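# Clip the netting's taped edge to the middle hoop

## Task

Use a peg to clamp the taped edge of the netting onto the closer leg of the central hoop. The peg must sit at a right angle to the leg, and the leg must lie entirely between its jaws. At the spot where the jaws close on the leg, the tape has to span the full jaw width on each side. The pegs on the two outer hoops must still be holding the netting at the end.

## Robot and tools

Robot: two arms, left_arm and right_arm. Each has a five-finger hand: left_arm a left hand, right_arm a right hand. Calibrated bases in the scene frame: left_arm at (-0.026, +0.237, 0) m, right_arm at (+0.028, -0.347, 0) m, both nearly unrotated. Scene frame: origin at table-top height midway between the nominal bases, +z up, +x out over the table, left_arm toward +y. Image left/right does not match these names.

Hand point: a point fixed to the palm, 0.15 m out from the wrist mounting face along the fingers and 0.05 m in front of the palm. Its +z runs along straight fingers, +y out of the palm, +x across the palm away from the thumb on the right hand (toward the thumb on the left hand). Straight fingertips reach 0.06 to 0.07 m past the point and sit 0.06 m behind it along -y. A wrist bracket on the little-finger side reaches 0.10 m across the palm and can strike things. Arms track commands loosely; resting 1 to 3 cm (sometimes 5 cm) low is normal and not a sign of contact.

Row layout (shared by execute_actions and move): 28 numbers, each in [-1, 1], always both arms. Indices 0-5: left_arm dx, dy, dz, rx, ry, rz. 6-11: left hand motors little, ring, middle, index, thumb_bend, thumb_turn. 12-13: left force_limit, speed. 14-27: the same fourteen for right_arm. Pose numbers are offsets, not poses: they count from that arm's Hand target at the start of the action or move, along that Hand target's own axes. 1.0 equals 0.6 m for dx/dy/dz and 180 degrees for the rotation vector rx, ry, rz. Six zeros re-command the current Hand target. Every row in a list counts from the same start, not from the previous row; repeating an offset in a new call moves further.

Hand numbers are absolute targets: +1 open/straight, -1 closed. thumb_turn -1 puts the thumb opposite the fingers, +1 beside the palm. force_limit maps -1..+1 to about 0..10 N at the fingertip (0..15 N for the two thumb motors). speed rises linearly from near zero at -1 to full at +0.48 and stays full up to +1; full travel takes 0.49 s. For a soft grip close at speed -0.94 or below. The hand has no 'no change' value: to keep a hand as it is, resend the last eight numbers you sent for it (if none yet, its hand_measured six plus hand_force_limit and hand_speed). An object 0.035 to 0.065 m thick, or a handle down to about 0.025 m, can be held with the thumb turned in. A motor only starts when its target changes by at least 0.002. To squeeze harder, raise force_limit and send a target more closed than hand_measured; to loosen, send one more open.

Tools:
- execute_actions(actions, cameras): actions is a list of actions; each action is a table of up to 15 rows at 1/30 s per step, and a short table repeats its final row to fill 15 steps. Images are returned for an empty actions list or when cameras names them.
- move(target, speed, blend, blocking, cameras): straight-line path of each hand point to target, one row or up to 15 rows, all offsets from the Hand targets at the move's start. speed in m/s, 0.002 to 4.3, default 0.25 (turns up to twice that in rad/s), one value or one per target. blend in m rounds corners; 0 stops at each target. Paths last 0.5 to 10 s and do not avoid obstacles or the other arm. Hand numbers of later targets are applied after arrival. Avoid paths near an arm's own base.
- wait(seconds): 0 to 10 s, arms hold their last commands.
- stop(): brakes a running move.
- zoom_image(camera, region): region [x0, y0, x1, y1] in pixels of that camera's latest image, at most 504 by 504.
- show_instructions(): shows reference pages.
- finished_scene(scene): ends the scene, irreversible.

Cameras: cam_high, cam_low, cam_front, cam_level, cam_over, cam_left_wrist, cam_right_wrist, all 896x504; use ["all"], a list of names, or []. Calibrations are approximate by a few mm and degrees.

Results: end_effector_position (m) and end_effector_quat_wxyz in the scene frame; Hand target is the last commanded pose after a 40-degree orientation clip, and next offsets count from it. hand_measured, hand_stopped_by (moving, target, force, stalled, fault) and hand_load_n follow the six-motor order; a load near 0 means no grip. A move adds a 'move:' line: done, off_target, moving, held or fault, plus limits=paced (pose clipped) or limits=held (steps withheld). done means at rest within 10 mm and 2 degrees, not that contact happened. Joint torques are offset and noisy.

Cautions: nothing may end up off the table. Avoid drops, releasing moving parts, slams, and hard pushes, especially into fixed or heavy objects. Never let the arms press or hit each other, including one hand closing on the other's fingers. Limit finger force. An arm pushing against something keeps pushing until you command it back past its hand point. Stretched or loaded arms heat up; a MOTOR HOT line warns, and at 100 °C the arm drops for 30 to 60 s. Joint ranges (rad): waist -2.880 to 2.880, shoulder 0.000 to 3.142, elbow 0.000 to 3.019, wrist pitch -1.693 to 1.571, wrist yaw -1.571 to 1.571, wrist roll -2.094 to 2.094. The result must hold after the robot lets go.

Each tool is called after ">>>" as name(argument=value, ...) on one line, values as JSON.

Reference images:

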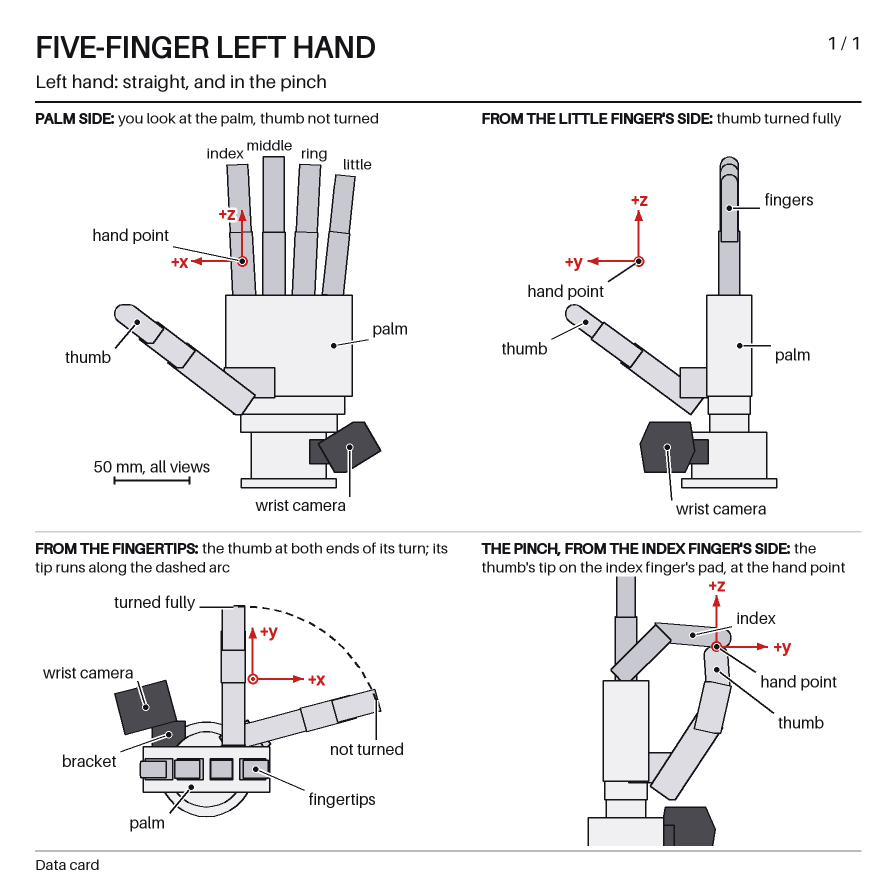

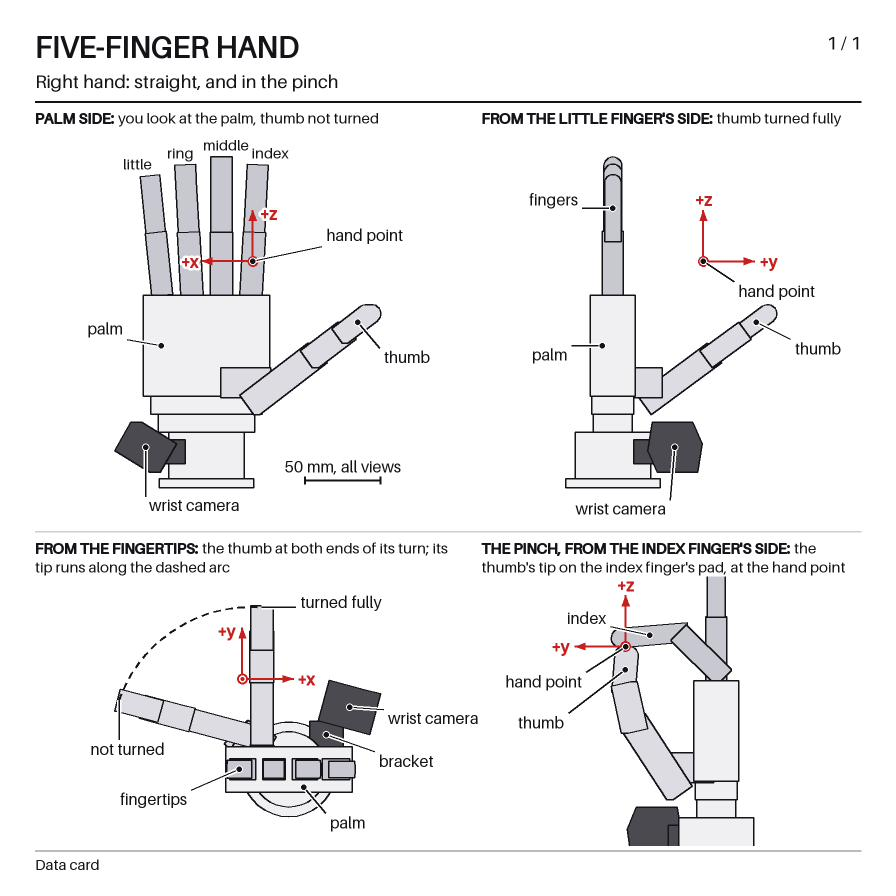

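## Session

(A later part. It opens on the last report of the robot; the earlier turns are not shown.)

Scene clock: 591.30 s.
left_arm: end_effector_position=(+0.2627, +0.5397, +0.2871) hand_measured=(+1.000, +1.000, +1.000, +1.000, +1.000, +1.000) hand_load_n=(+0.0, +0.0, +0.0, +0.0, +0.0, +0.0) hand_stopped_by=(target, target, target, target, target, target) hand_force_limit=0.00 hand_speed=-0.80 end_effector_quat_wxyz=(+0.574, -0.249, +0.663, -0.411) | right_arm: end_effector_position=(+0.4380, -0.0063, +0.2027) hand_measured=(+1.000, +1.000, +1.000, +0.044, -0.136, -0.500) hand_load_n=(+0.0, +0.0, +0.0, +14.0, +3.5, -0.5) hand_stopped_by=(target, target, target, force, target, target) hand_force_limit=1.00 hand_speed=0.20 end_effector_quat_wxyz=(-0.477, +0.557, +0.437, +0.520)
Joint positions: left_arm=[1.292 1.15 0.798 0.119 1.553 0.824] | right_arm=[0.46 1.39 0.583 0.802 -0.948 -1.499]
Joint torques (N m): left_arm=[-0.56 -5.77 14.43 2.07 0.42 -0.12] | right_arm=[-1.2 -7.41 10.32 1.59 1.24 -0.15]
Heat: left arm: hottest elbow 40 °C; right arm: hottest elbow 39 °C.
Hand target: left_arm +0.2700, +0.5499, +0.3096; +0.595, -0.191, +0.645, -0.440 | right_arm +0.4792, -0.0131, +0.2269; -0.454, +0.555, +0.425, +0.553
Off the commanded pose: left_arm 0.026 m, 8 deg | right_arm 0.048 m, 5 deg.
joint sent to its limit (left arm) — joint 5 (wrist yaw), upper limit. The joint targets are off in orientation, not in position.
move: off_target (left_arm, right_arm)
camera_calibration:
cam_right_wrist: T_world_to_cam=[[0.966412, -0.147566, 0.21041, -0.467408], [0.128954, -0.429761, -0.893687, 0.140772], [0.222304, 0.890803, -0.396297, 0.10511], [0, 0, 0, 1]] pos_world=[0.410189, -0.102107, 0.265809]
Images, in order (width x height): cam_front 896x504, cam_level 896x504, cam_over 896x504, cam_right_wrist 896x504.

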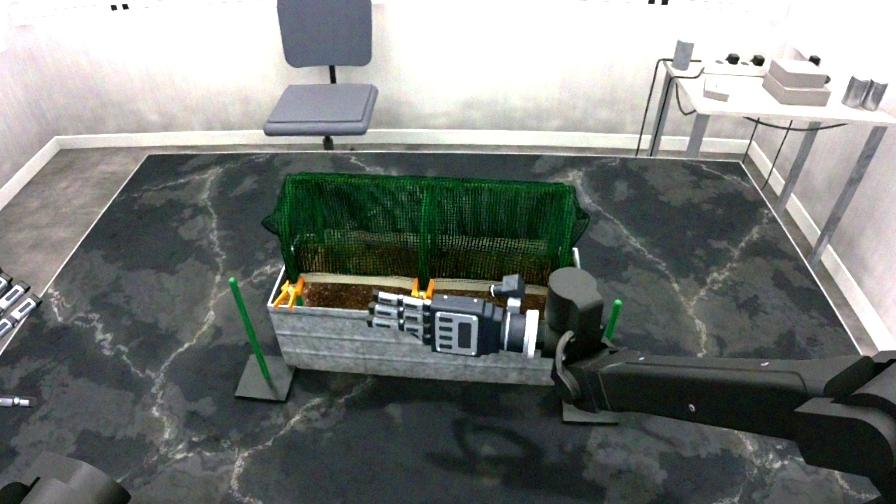

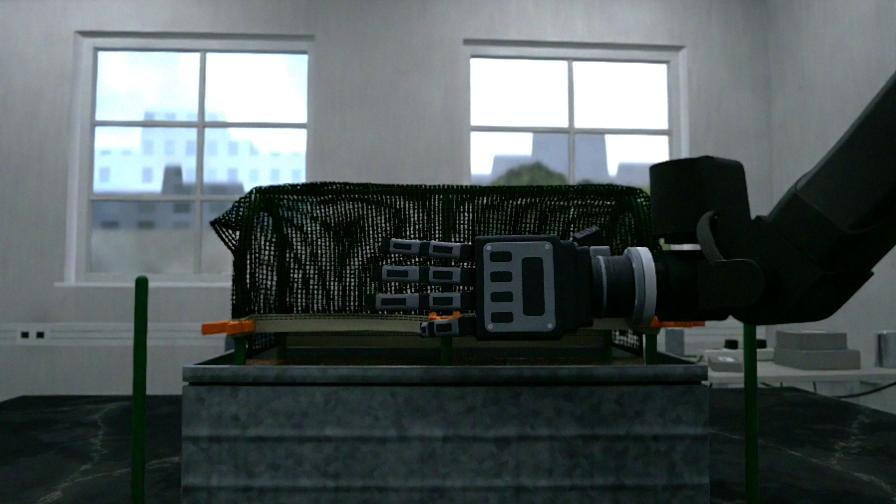

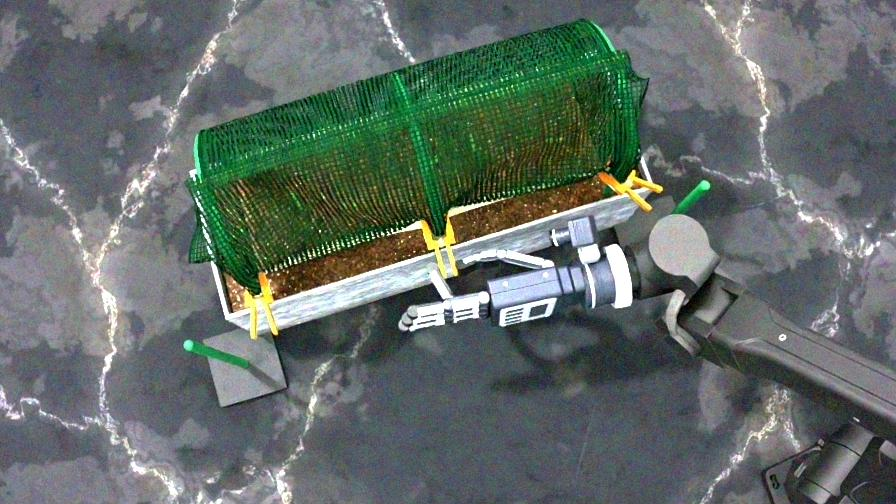

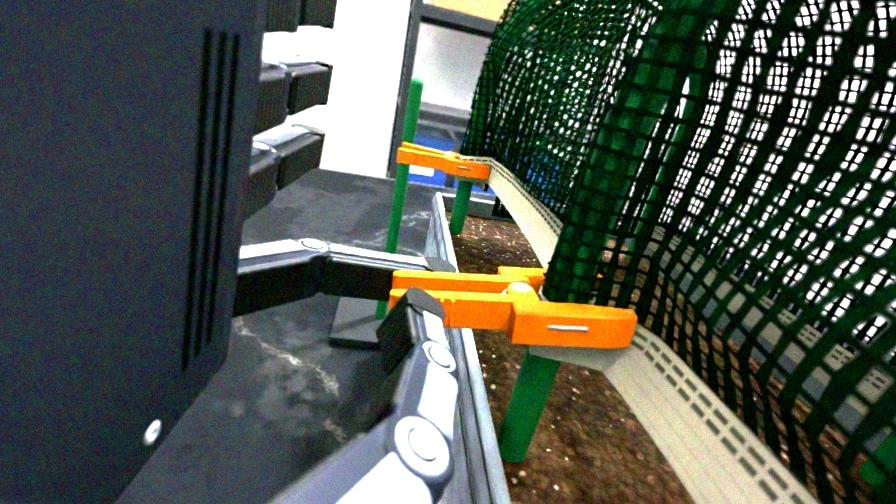

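>>> move(target=[0,0,0,0,0,0,1,1,1,1,1,1,0,-0.8,-0.0105,-0.0890,0.0065,0,0,0,1,1,1,-0.02,-0.14,-0.5,1,0.2], speed=0.04, cameras=["cam_over","cam_level","cam_front","cam_right_wrist","cam_high"])

>>> zoom_image(camera="cam_level", region=[405, 290, 485, 350])

>>> zoom_image(camera="cam_right_wrist", region=[370, 220, 700, 440])

>>> zoom_image(camera="cam_over", region=[410, 210, 490, 300])

Scene clock: 606.47 s.
left_arm: end_effector_position=(+0.2627, +0.5397, +0.2871) hand_measured=(+1.000, +1.000, +1.000, +1.000, +1.000, +1.000) hand_load_n=(+0.0, +0.0, +0.0, +0.0, +0.0, +0.0) hand_stopped_by=(target, target, target, target, target, target) hand_force_limit=0.00 hand_speed=-0.80 end_effector_quat_wxyz=(+0.574, -0.249, +0.663, -0.411) | right_arm: end_effector_position=(+0.4273, +0.0028, +0.2107) hand_measured=(+1.000, +1.000, +1.000, +0.044, -0.138, -0.500) hand_load_n=(+0.0, +0.0, +0.0, +13.0, +1.0, +1.0) hand_stopped_by=(target, target, target, force, target, target) hand_force_limit=1.00 hand_speed=0.20 end_effector_quat_wxyz=(-0.461, +0.565, +0.420, +0.540)
Joint positions: left_arm=[1.292 1.15 0.798 0.119 1.553 0.824] | right_arm=[0.526 1.345 0.555 0.802 -0.821 -1.494]
Joint torques (N m): left_arm=[-0.62 -5.77 14.42 2.07 0.42 -0.12] | right_arm=[1.85 -9.23 5.83 2.15 0.34 -0.23]
Heat: left arm: hottest elbow 40 °C; right arm: hottest elbow 42 °C.
Hand target: left_arm +0.2700, +0.5499, +0.3096; +0.595, -0.191, +0.645, -0.440 | right_arm +0.4279, +0.0031, +0.2226; -0.454, +0.555, +0.425, +0.553
Off the commanded pose: left_arm 0.026 m, 8 deg | right_arm 0.012 m, 2 deg.
joint sent to its limit (left arm) — joint 5 (wrist yaw), upper limit. The joint targets are off in orientation, not in position.
move: off_target (left_arm, right_arm)
camera_calibration:
cam_right_wrist: T_world_to_cam=[[0.953231, -0.208517, 0.218793, -0.453369], [0.111934, -0.428876, -0.896402, 0.161093], [0.28075, 0.878969, -0.385478, 0.0754436], [0, 0, 0, 1]] pos_world=[0.392954, -0.091759, 0.27268]
Images, in order (width x height): cam_high 896x504, cam_front 896x504, cam_level 896x504, cam_over 896x504, cam_right_wrist 896x504.

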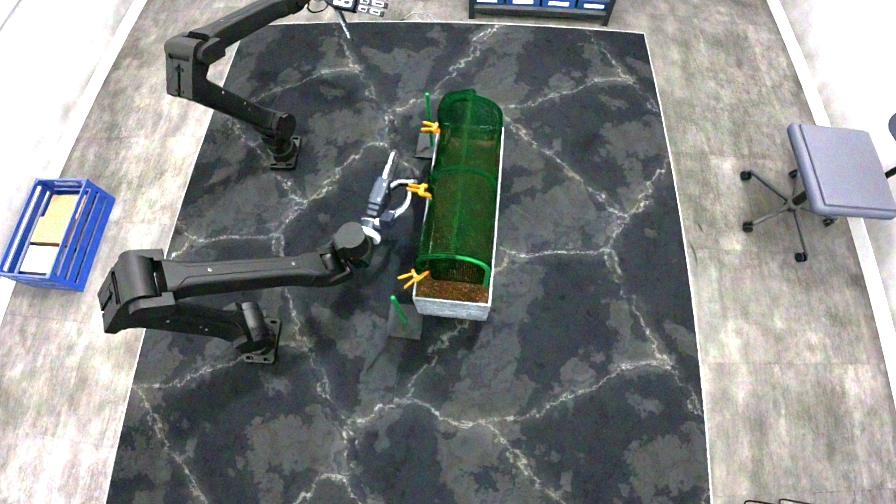

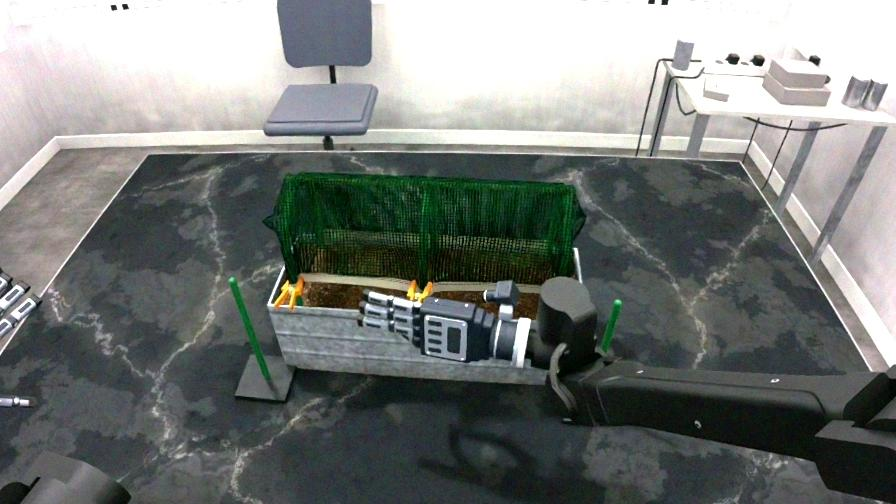

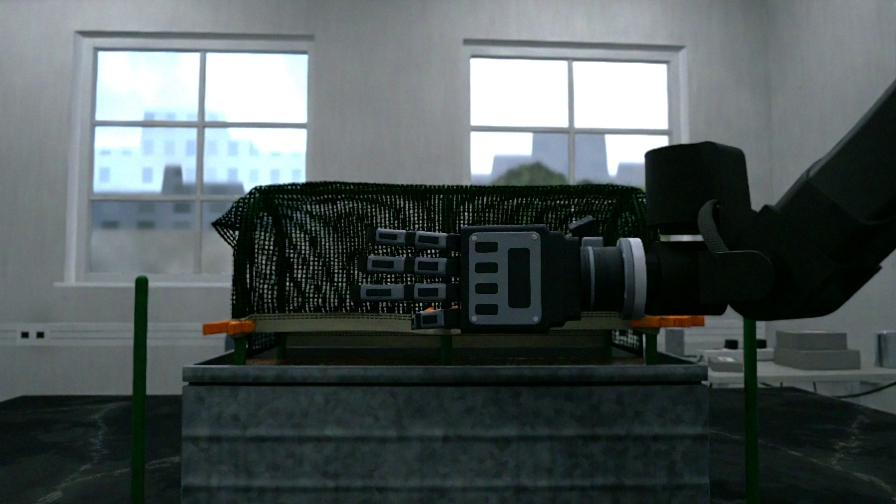

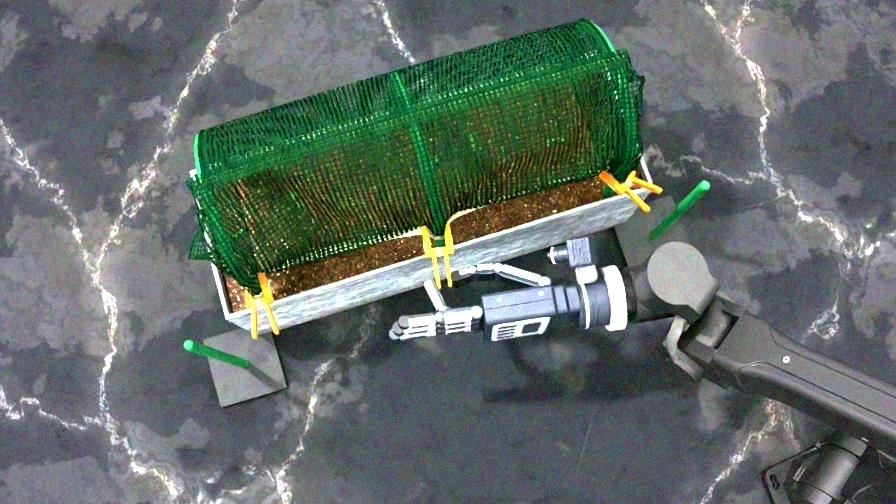

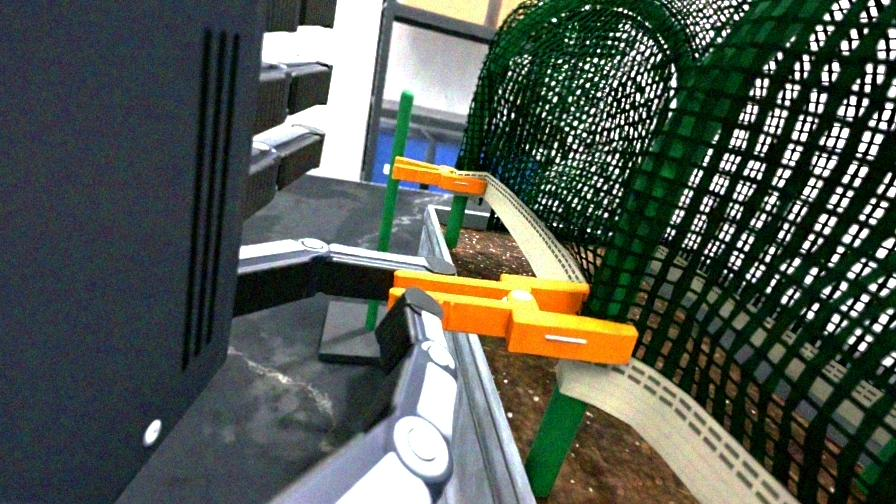

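Scaled by 6.300 from the camera's 896x504 image, which has a finer 1280x720 frame.

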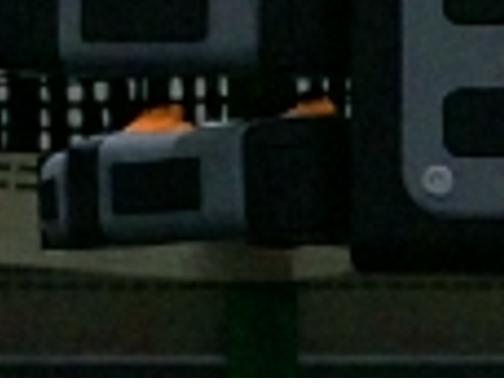

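Scaled by 1.527 from the camera's 896x504 image, which has a finer 1280x720 frame.

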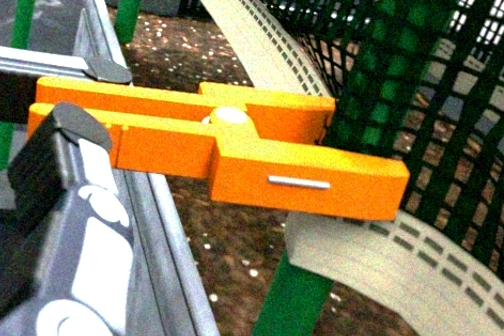

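Scaled by 5.600 from the camera's 896x504 image, which has a finer 1280x720 frame.

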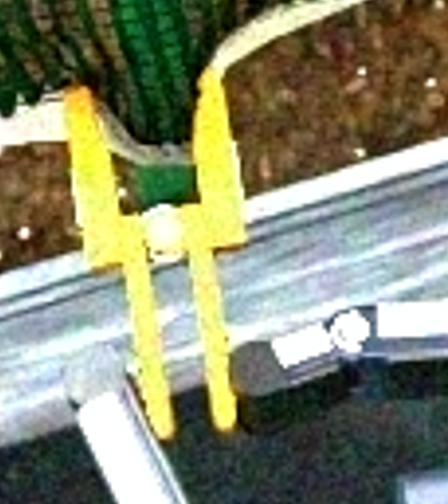

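>>> move(target=[0,0,0,0,0,0,1,1,1,1,1,1,0,-0.8,-0.0141,-0.0255,-0.0064,0,0,0.033,1,1,1,-0.02,-0.14,-0.5,1,0.2], speed=0.05, cameras=["cam_over","cam_level","cam_front","cam_right_wrist","cam_left_wrist"])

>>> zoom_image(camera="cam_level", region=[400, 290, 490, 350])

>>> zoom_image(camera="cam_right_wrist", region=[370, 220, 700, 440])

>>> zoom_image(camera="cam_over", region=[410, 210, 490, 300])

>>> zoom_image(camera="cam_left_wrist", region=[600, 360, 740, 460])

Scene clock: 651.97 s.
left_arm: end_effector_position=(+0.2627, +0.5397, +0.2871) hand_measured=(+1.000, +1.000, +1.000, +1.000, +1.000, +1.000) hand_load_n=(+0.0, +0.0, +0.0, +0.0, +0.0, +0.0) hand_stopped_by=(target, target, target, target, target, target) hand_force_limit=0.00 hand_speed=-0.80 end_effector_quat_wxyz=(+0.574, -0.249, +0.663, -0.411) | right_arm: end_effector_position=(+0.4161, +0.0023, +0.2066) hand_measured=(+1.000, +1.000, +1.000, +0.044, -0.136, -0.500) hand_load_n=(+0.0, +0.5, +0.0, +13.5, +6.5, +0.0) hand_stopped_by=(target, target, target, force, target, target) hand_force_limit=1.00 hand_speed=0.20 end_effector_quat_wxyz=(-0.480, +0.582, +0.395, +0.524)
Joint positions: left_arm=[1.292 1.15 0.798 0.119 1.553 0.824] | right_arm=[0.539 1.321 0.533 0.802 -0.799 -1.416]
Joint torques (N m): left_arm=[-0.56 -5.71 14.42 2.09 0.42 -0.13] | right_arm=[2.37 -9.47 5.33 2.3 0.11 0.05]
Heat: left arm: hottest elbow 40 °C; right arm: hottest elbow 37 °C.
Hand target: left_arm +0.2700, +0.5499, +0.3096; +0.595, -0.191, +0.645, -0.440 | right_arm +0.4119, +0.0031, +0.2147; -0.482, +0.576, +0.395, +0.528
Off the commanded pose: left_arm 0.026 m, 8 deg | right_arm 0.009 m, 1 deg.
joint sent to its limit (left arm) — joint 5 (wrist yaw), upper limit. The joint targets are off in orientation, not in position.
move: off_target (left_arm)
camera_calibration:
cam_left_wrist: T_world_to_cam=[[-0.211237, -0.729852, 0.65015, 0.262708], [-0.570932, -0.447759, -0.688149, 0.603086], [0.793357, -0.516554, -0.322113, 0.281255], [0, 0, 0, 1]] pos_world=[0.176679, 0.607059, 0.33481]
cam_right_wrist: T_world_to_cam=[[0.965218, -0.219006, 0.142796, -0.431266], [0.0410228, -0.412546, -0.910013, 0.190725], [0.258208, 0.884218, -0.389212, 0.0875449], [0, 0, 0, 1]] pos_world=[0.385836, -0.0931759, 0.269219]
Images, in order (width x height): cam_front 896x504, cam_level 896x504, cam_over 896x504, cam_left_wrist 896x504, cam_right_wrist 896x504.

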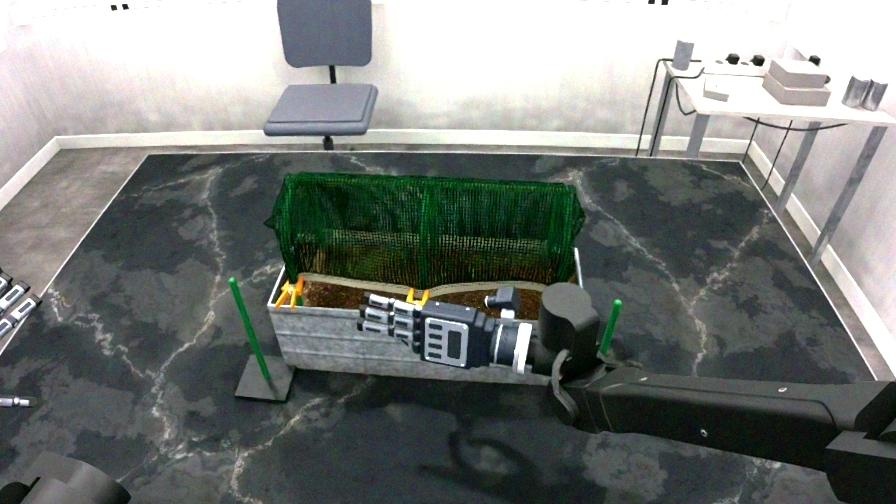

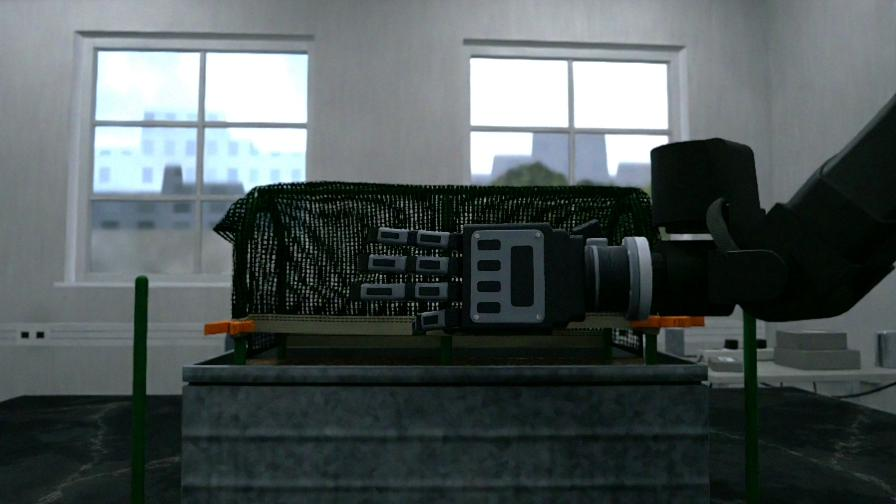

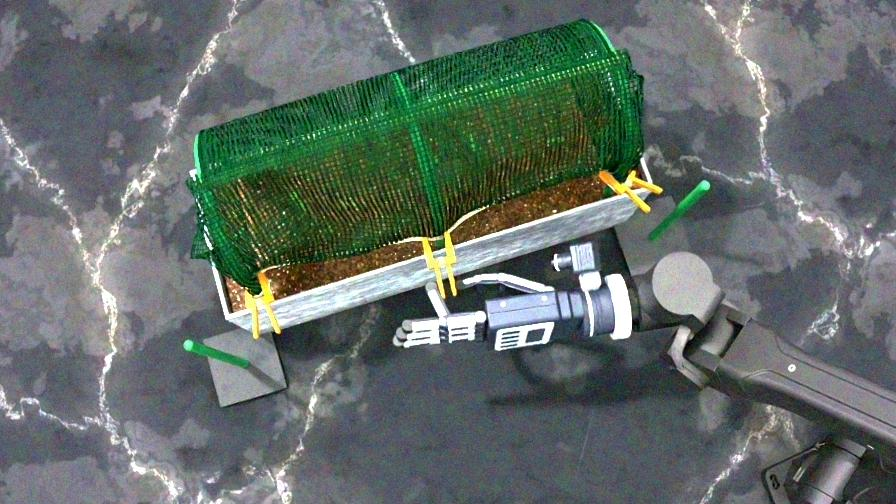

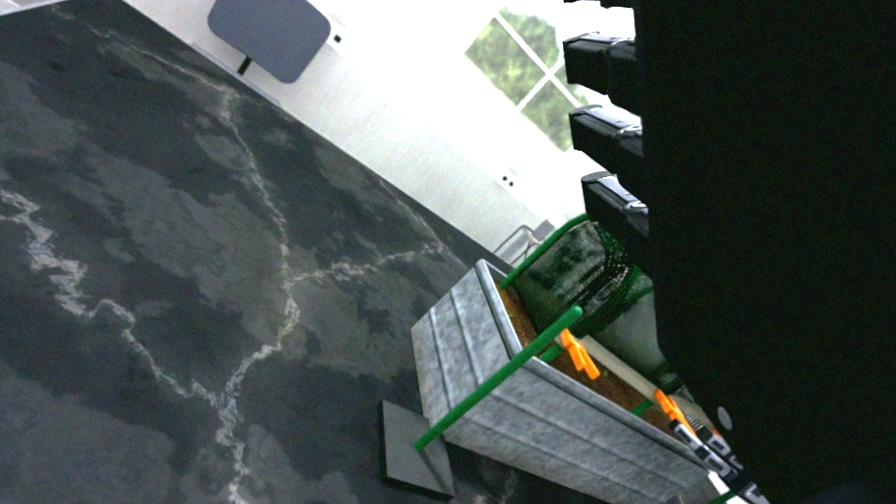

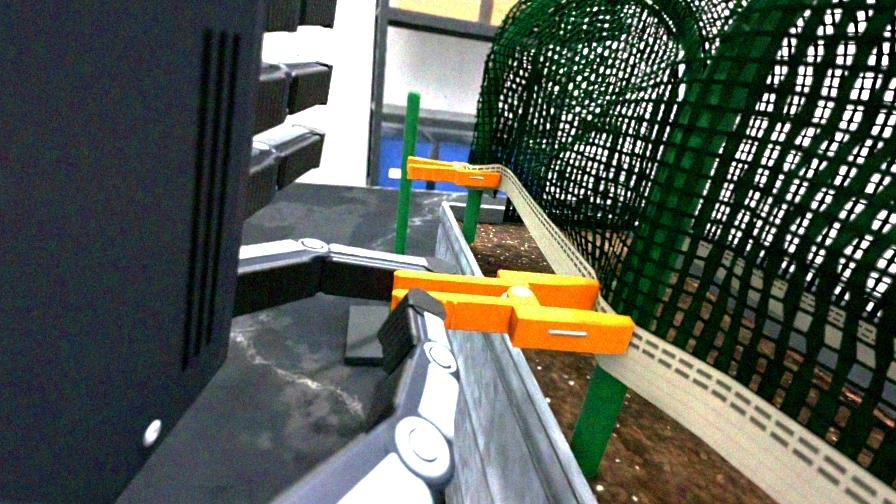

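Scaled by 5.600 from the camera's 896x504 image, which has a finer 1280x720 frame.

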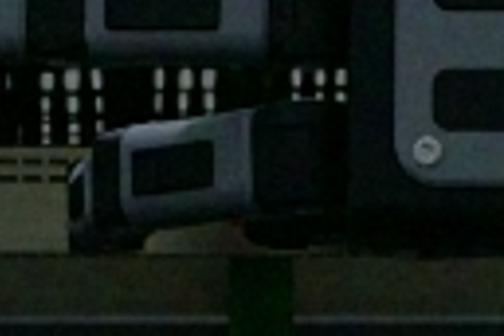

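Scaled by 1.527 from the camera's 896x504 image, which has a finer 1280x720 frame.

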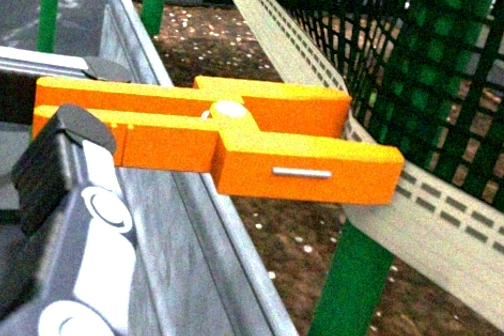

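Scaled by 5.600 from the camera's 896x504 image, which has a finer 1280x720 frame.

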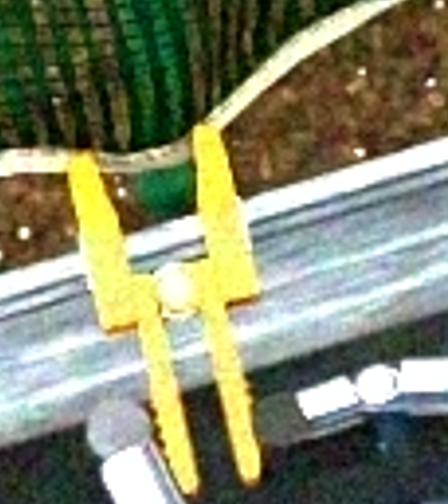

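Scaled by 3.600 from the camera's 896x504 image, which has a finer 1280x720 frame.

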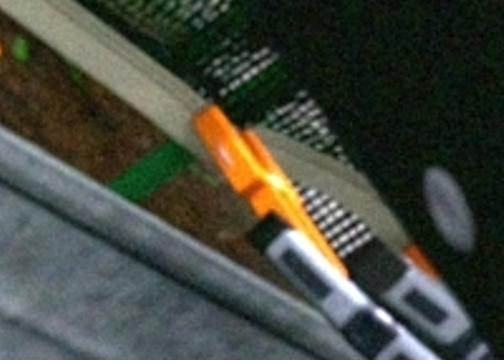

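>>> move(target=[0,0,0,0,0,0,1,1,1,1,1,1,0,-0.8,-0.0129,-0.0148,-0.0032,0,0,0.010,1,1,1,-0.02,-0.14,-0.5,1,0.2], speed=0.05, cameras=["cam_over","cam_level","cam_front","cam_right_wrist","cam_left_wrist"])

>>> zoom_image(camera="cam_level", region=[400, 290, 490, 350])

>>> zoom_image(camera="cam_right_wrist", region=[370, 220, 700, 440])

>>> zoom_image(camera="cam_over", region=[410, 210, 490, 300])

>>> zoom_image(camera="cam_left_wrist", region=[630, 370, 710, 430])

>>> zoom_image(camera="cam_front", region=[390, 270, 450, 330])

Scene clock: 664.00 s.
left_arm: end_effector_position=(+0.2627, +0.5397, +0.2871) hand_measured=(+1.000, +1.000, +1.000, +1.000, +1.000, +1.000) hand_load_n=(+0.0, +0.0, +0.0, +0.0, +0.0, +0.0) hand_stopped_by=(target, target, target, target, target, target) hand_force_limit=0.00 hand_speed=-0.80 end_effector_quat_wxyz=(+0.574, -0.249, +0.663, -0.411) | right_arm: end_effector_position=(+0.4062, +0.0024, +0.1976) hand_measured=(+1.000, +1.000, +1.000, +0.044, -0.136, -0.500) hand_load_n=(+0.0, +0.0, +0.0, +13.5, +6.5, +0.0) hand_stopped_by=(target, target, target, force, target, target) hand_force_limit=1.00 hand_speed=0.20 end_effector_quat_wxyz=(-0.488, +0.592, +0.385, +0.513)
Joint positions: left_arm=[1.292 1.15 0.798 0.119 1.553 0.824] | right_arm=[0.553 1.314 0.509 0.807 -0.784 -1.386]
Joint torques (N m): left_arm=[-0.56 -5.71 14.42 2.07 0.42 -0.13] | right_arm=[2.2 -8.88 5.19 2.8 0.08 0.02]
Heat: left arm: hottest elbow 40 °C; right arm: hottest elbow 36 °C.
Hand target: left_arm +0.2700, +0.5499, +0.3096; +0.595, -0.191, +0.645, -0.440 | right_arm +0.4019, +0.0037, +0.2082; -0.491, +0.582, +0.387, +0.521
Off the commanded pose: left_arm 0.026 m, 8 deg | right_arm 0.012 m, 2 deg.
joint sent to its limit (left arm) — joint 5 (wrist yaw), upper limit. The joint targets are off in orientation, not in position.
move: off_target (left_arm, right_arm)
camera_calibration:
cam_left_wrist: T_world_to_cam=[[-0.211237, -0.729852, 0.65015, 0.262708], [-0.570932, -0.447759, -0.688149, 0.603086], [0.793357, -0.516554, -0.322113, 0.281255], [0, 0, 0, 1]] pos_world=[0.176679, 0.607059, 0.33481]
cam_right_wrist: T_world_to_cam=[[0.969802, -0.220161, 0.104941, -0.414793], [0.00525954, -0.411296, -0.911487, 0.197815], [0.243836, 0.884514, -0.397718, 0.0940813], [0, 0, 0, 1]] pos_world=[0.378286, -0.0931768, 0.261252]
Images, in order (width x height): cam_front 896x504, cam_level 896x504, cam_over 896x504, cam_left_wrist 896x504, cam_right_wrist 896x504.

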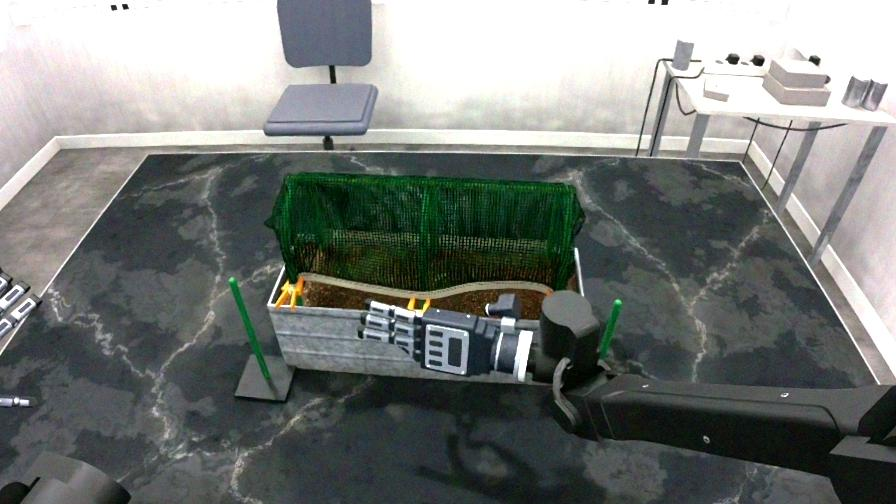

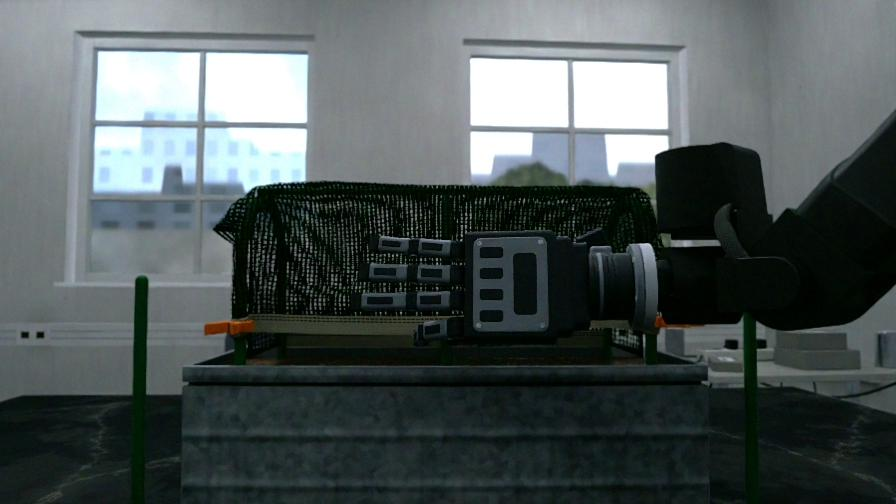

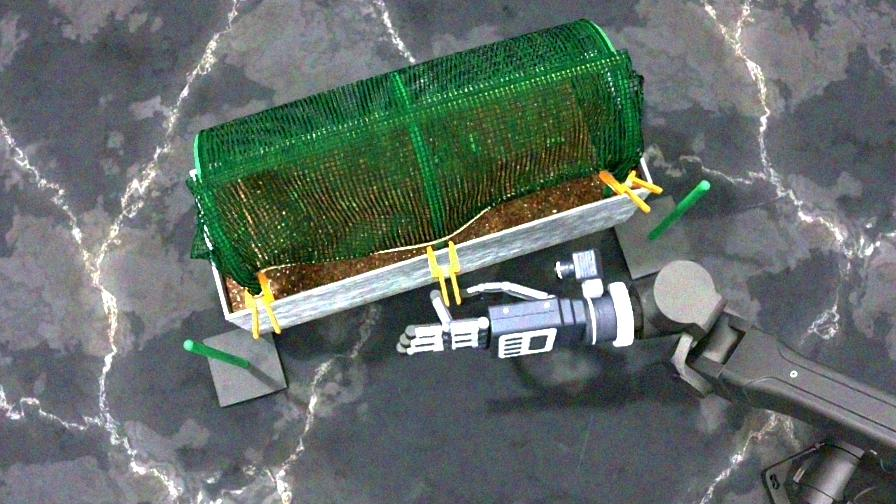

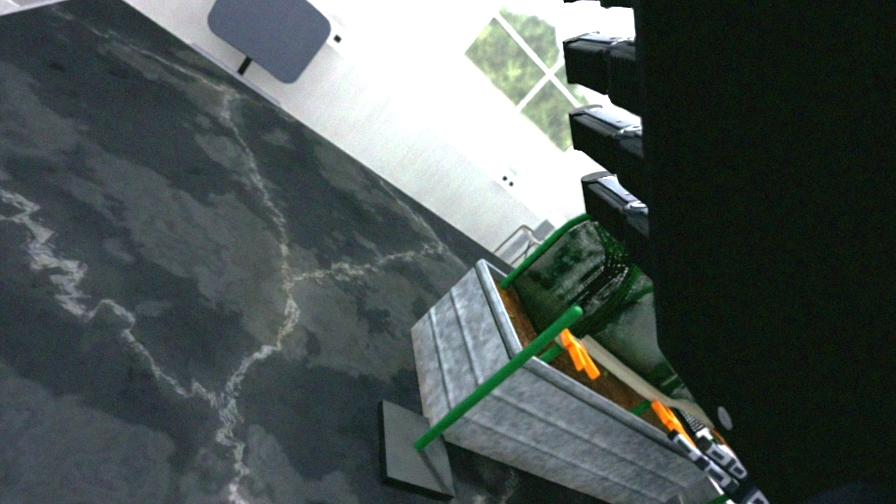

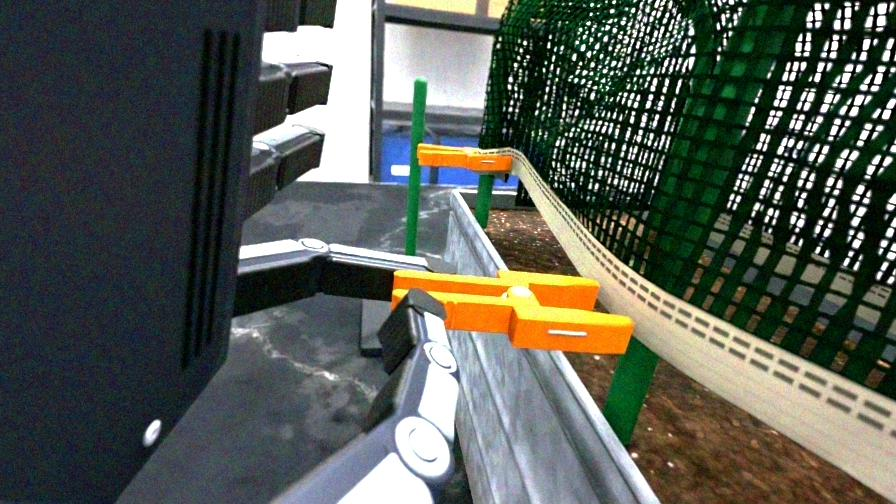

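Scaled by 5.600 from the camera's 896x504 image, which has a finer 1280x720 frame.

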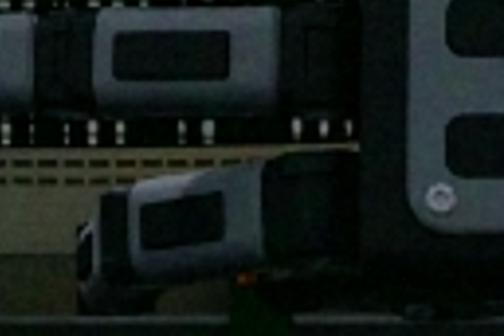

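Scaled by 1.527 from the camera's 896x504 image, which has a finer 1280x720 frame.

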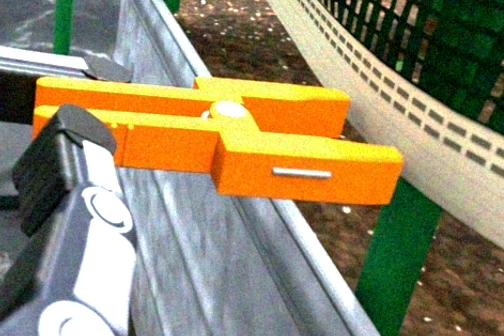

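Scaled by 5.600 from the camera's 896x504 image, which has a finer 1280x720 frame.

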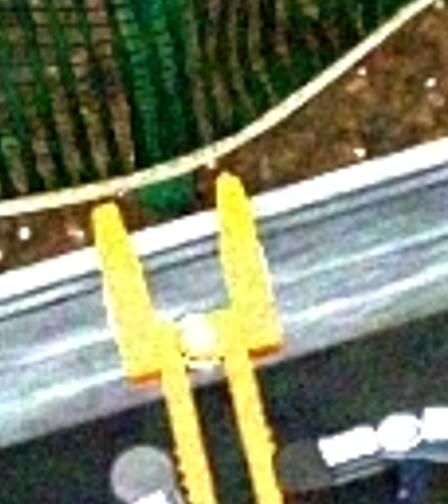

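Scaled by 6.300 from the camera's 896x504 image, which has a finer 1280x720 frame.

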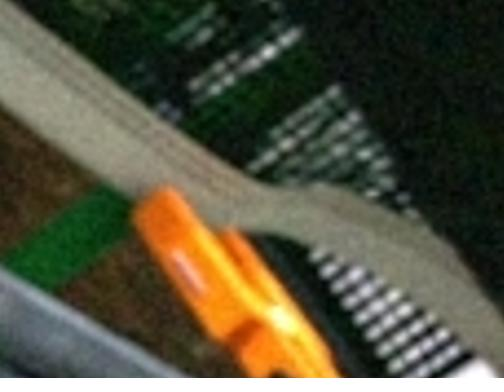

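Scaled by 8.400 from the camera's 896x504 image, which has a finer 1280x720 frame.

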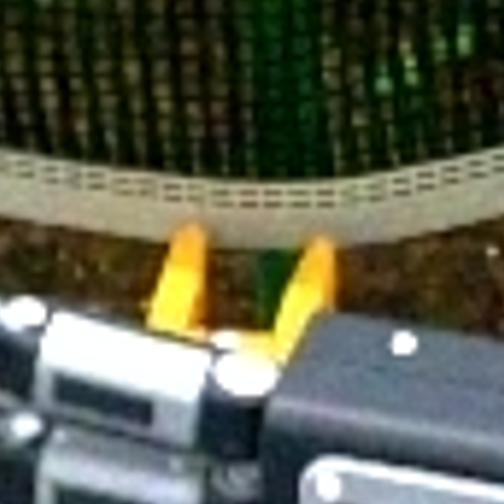

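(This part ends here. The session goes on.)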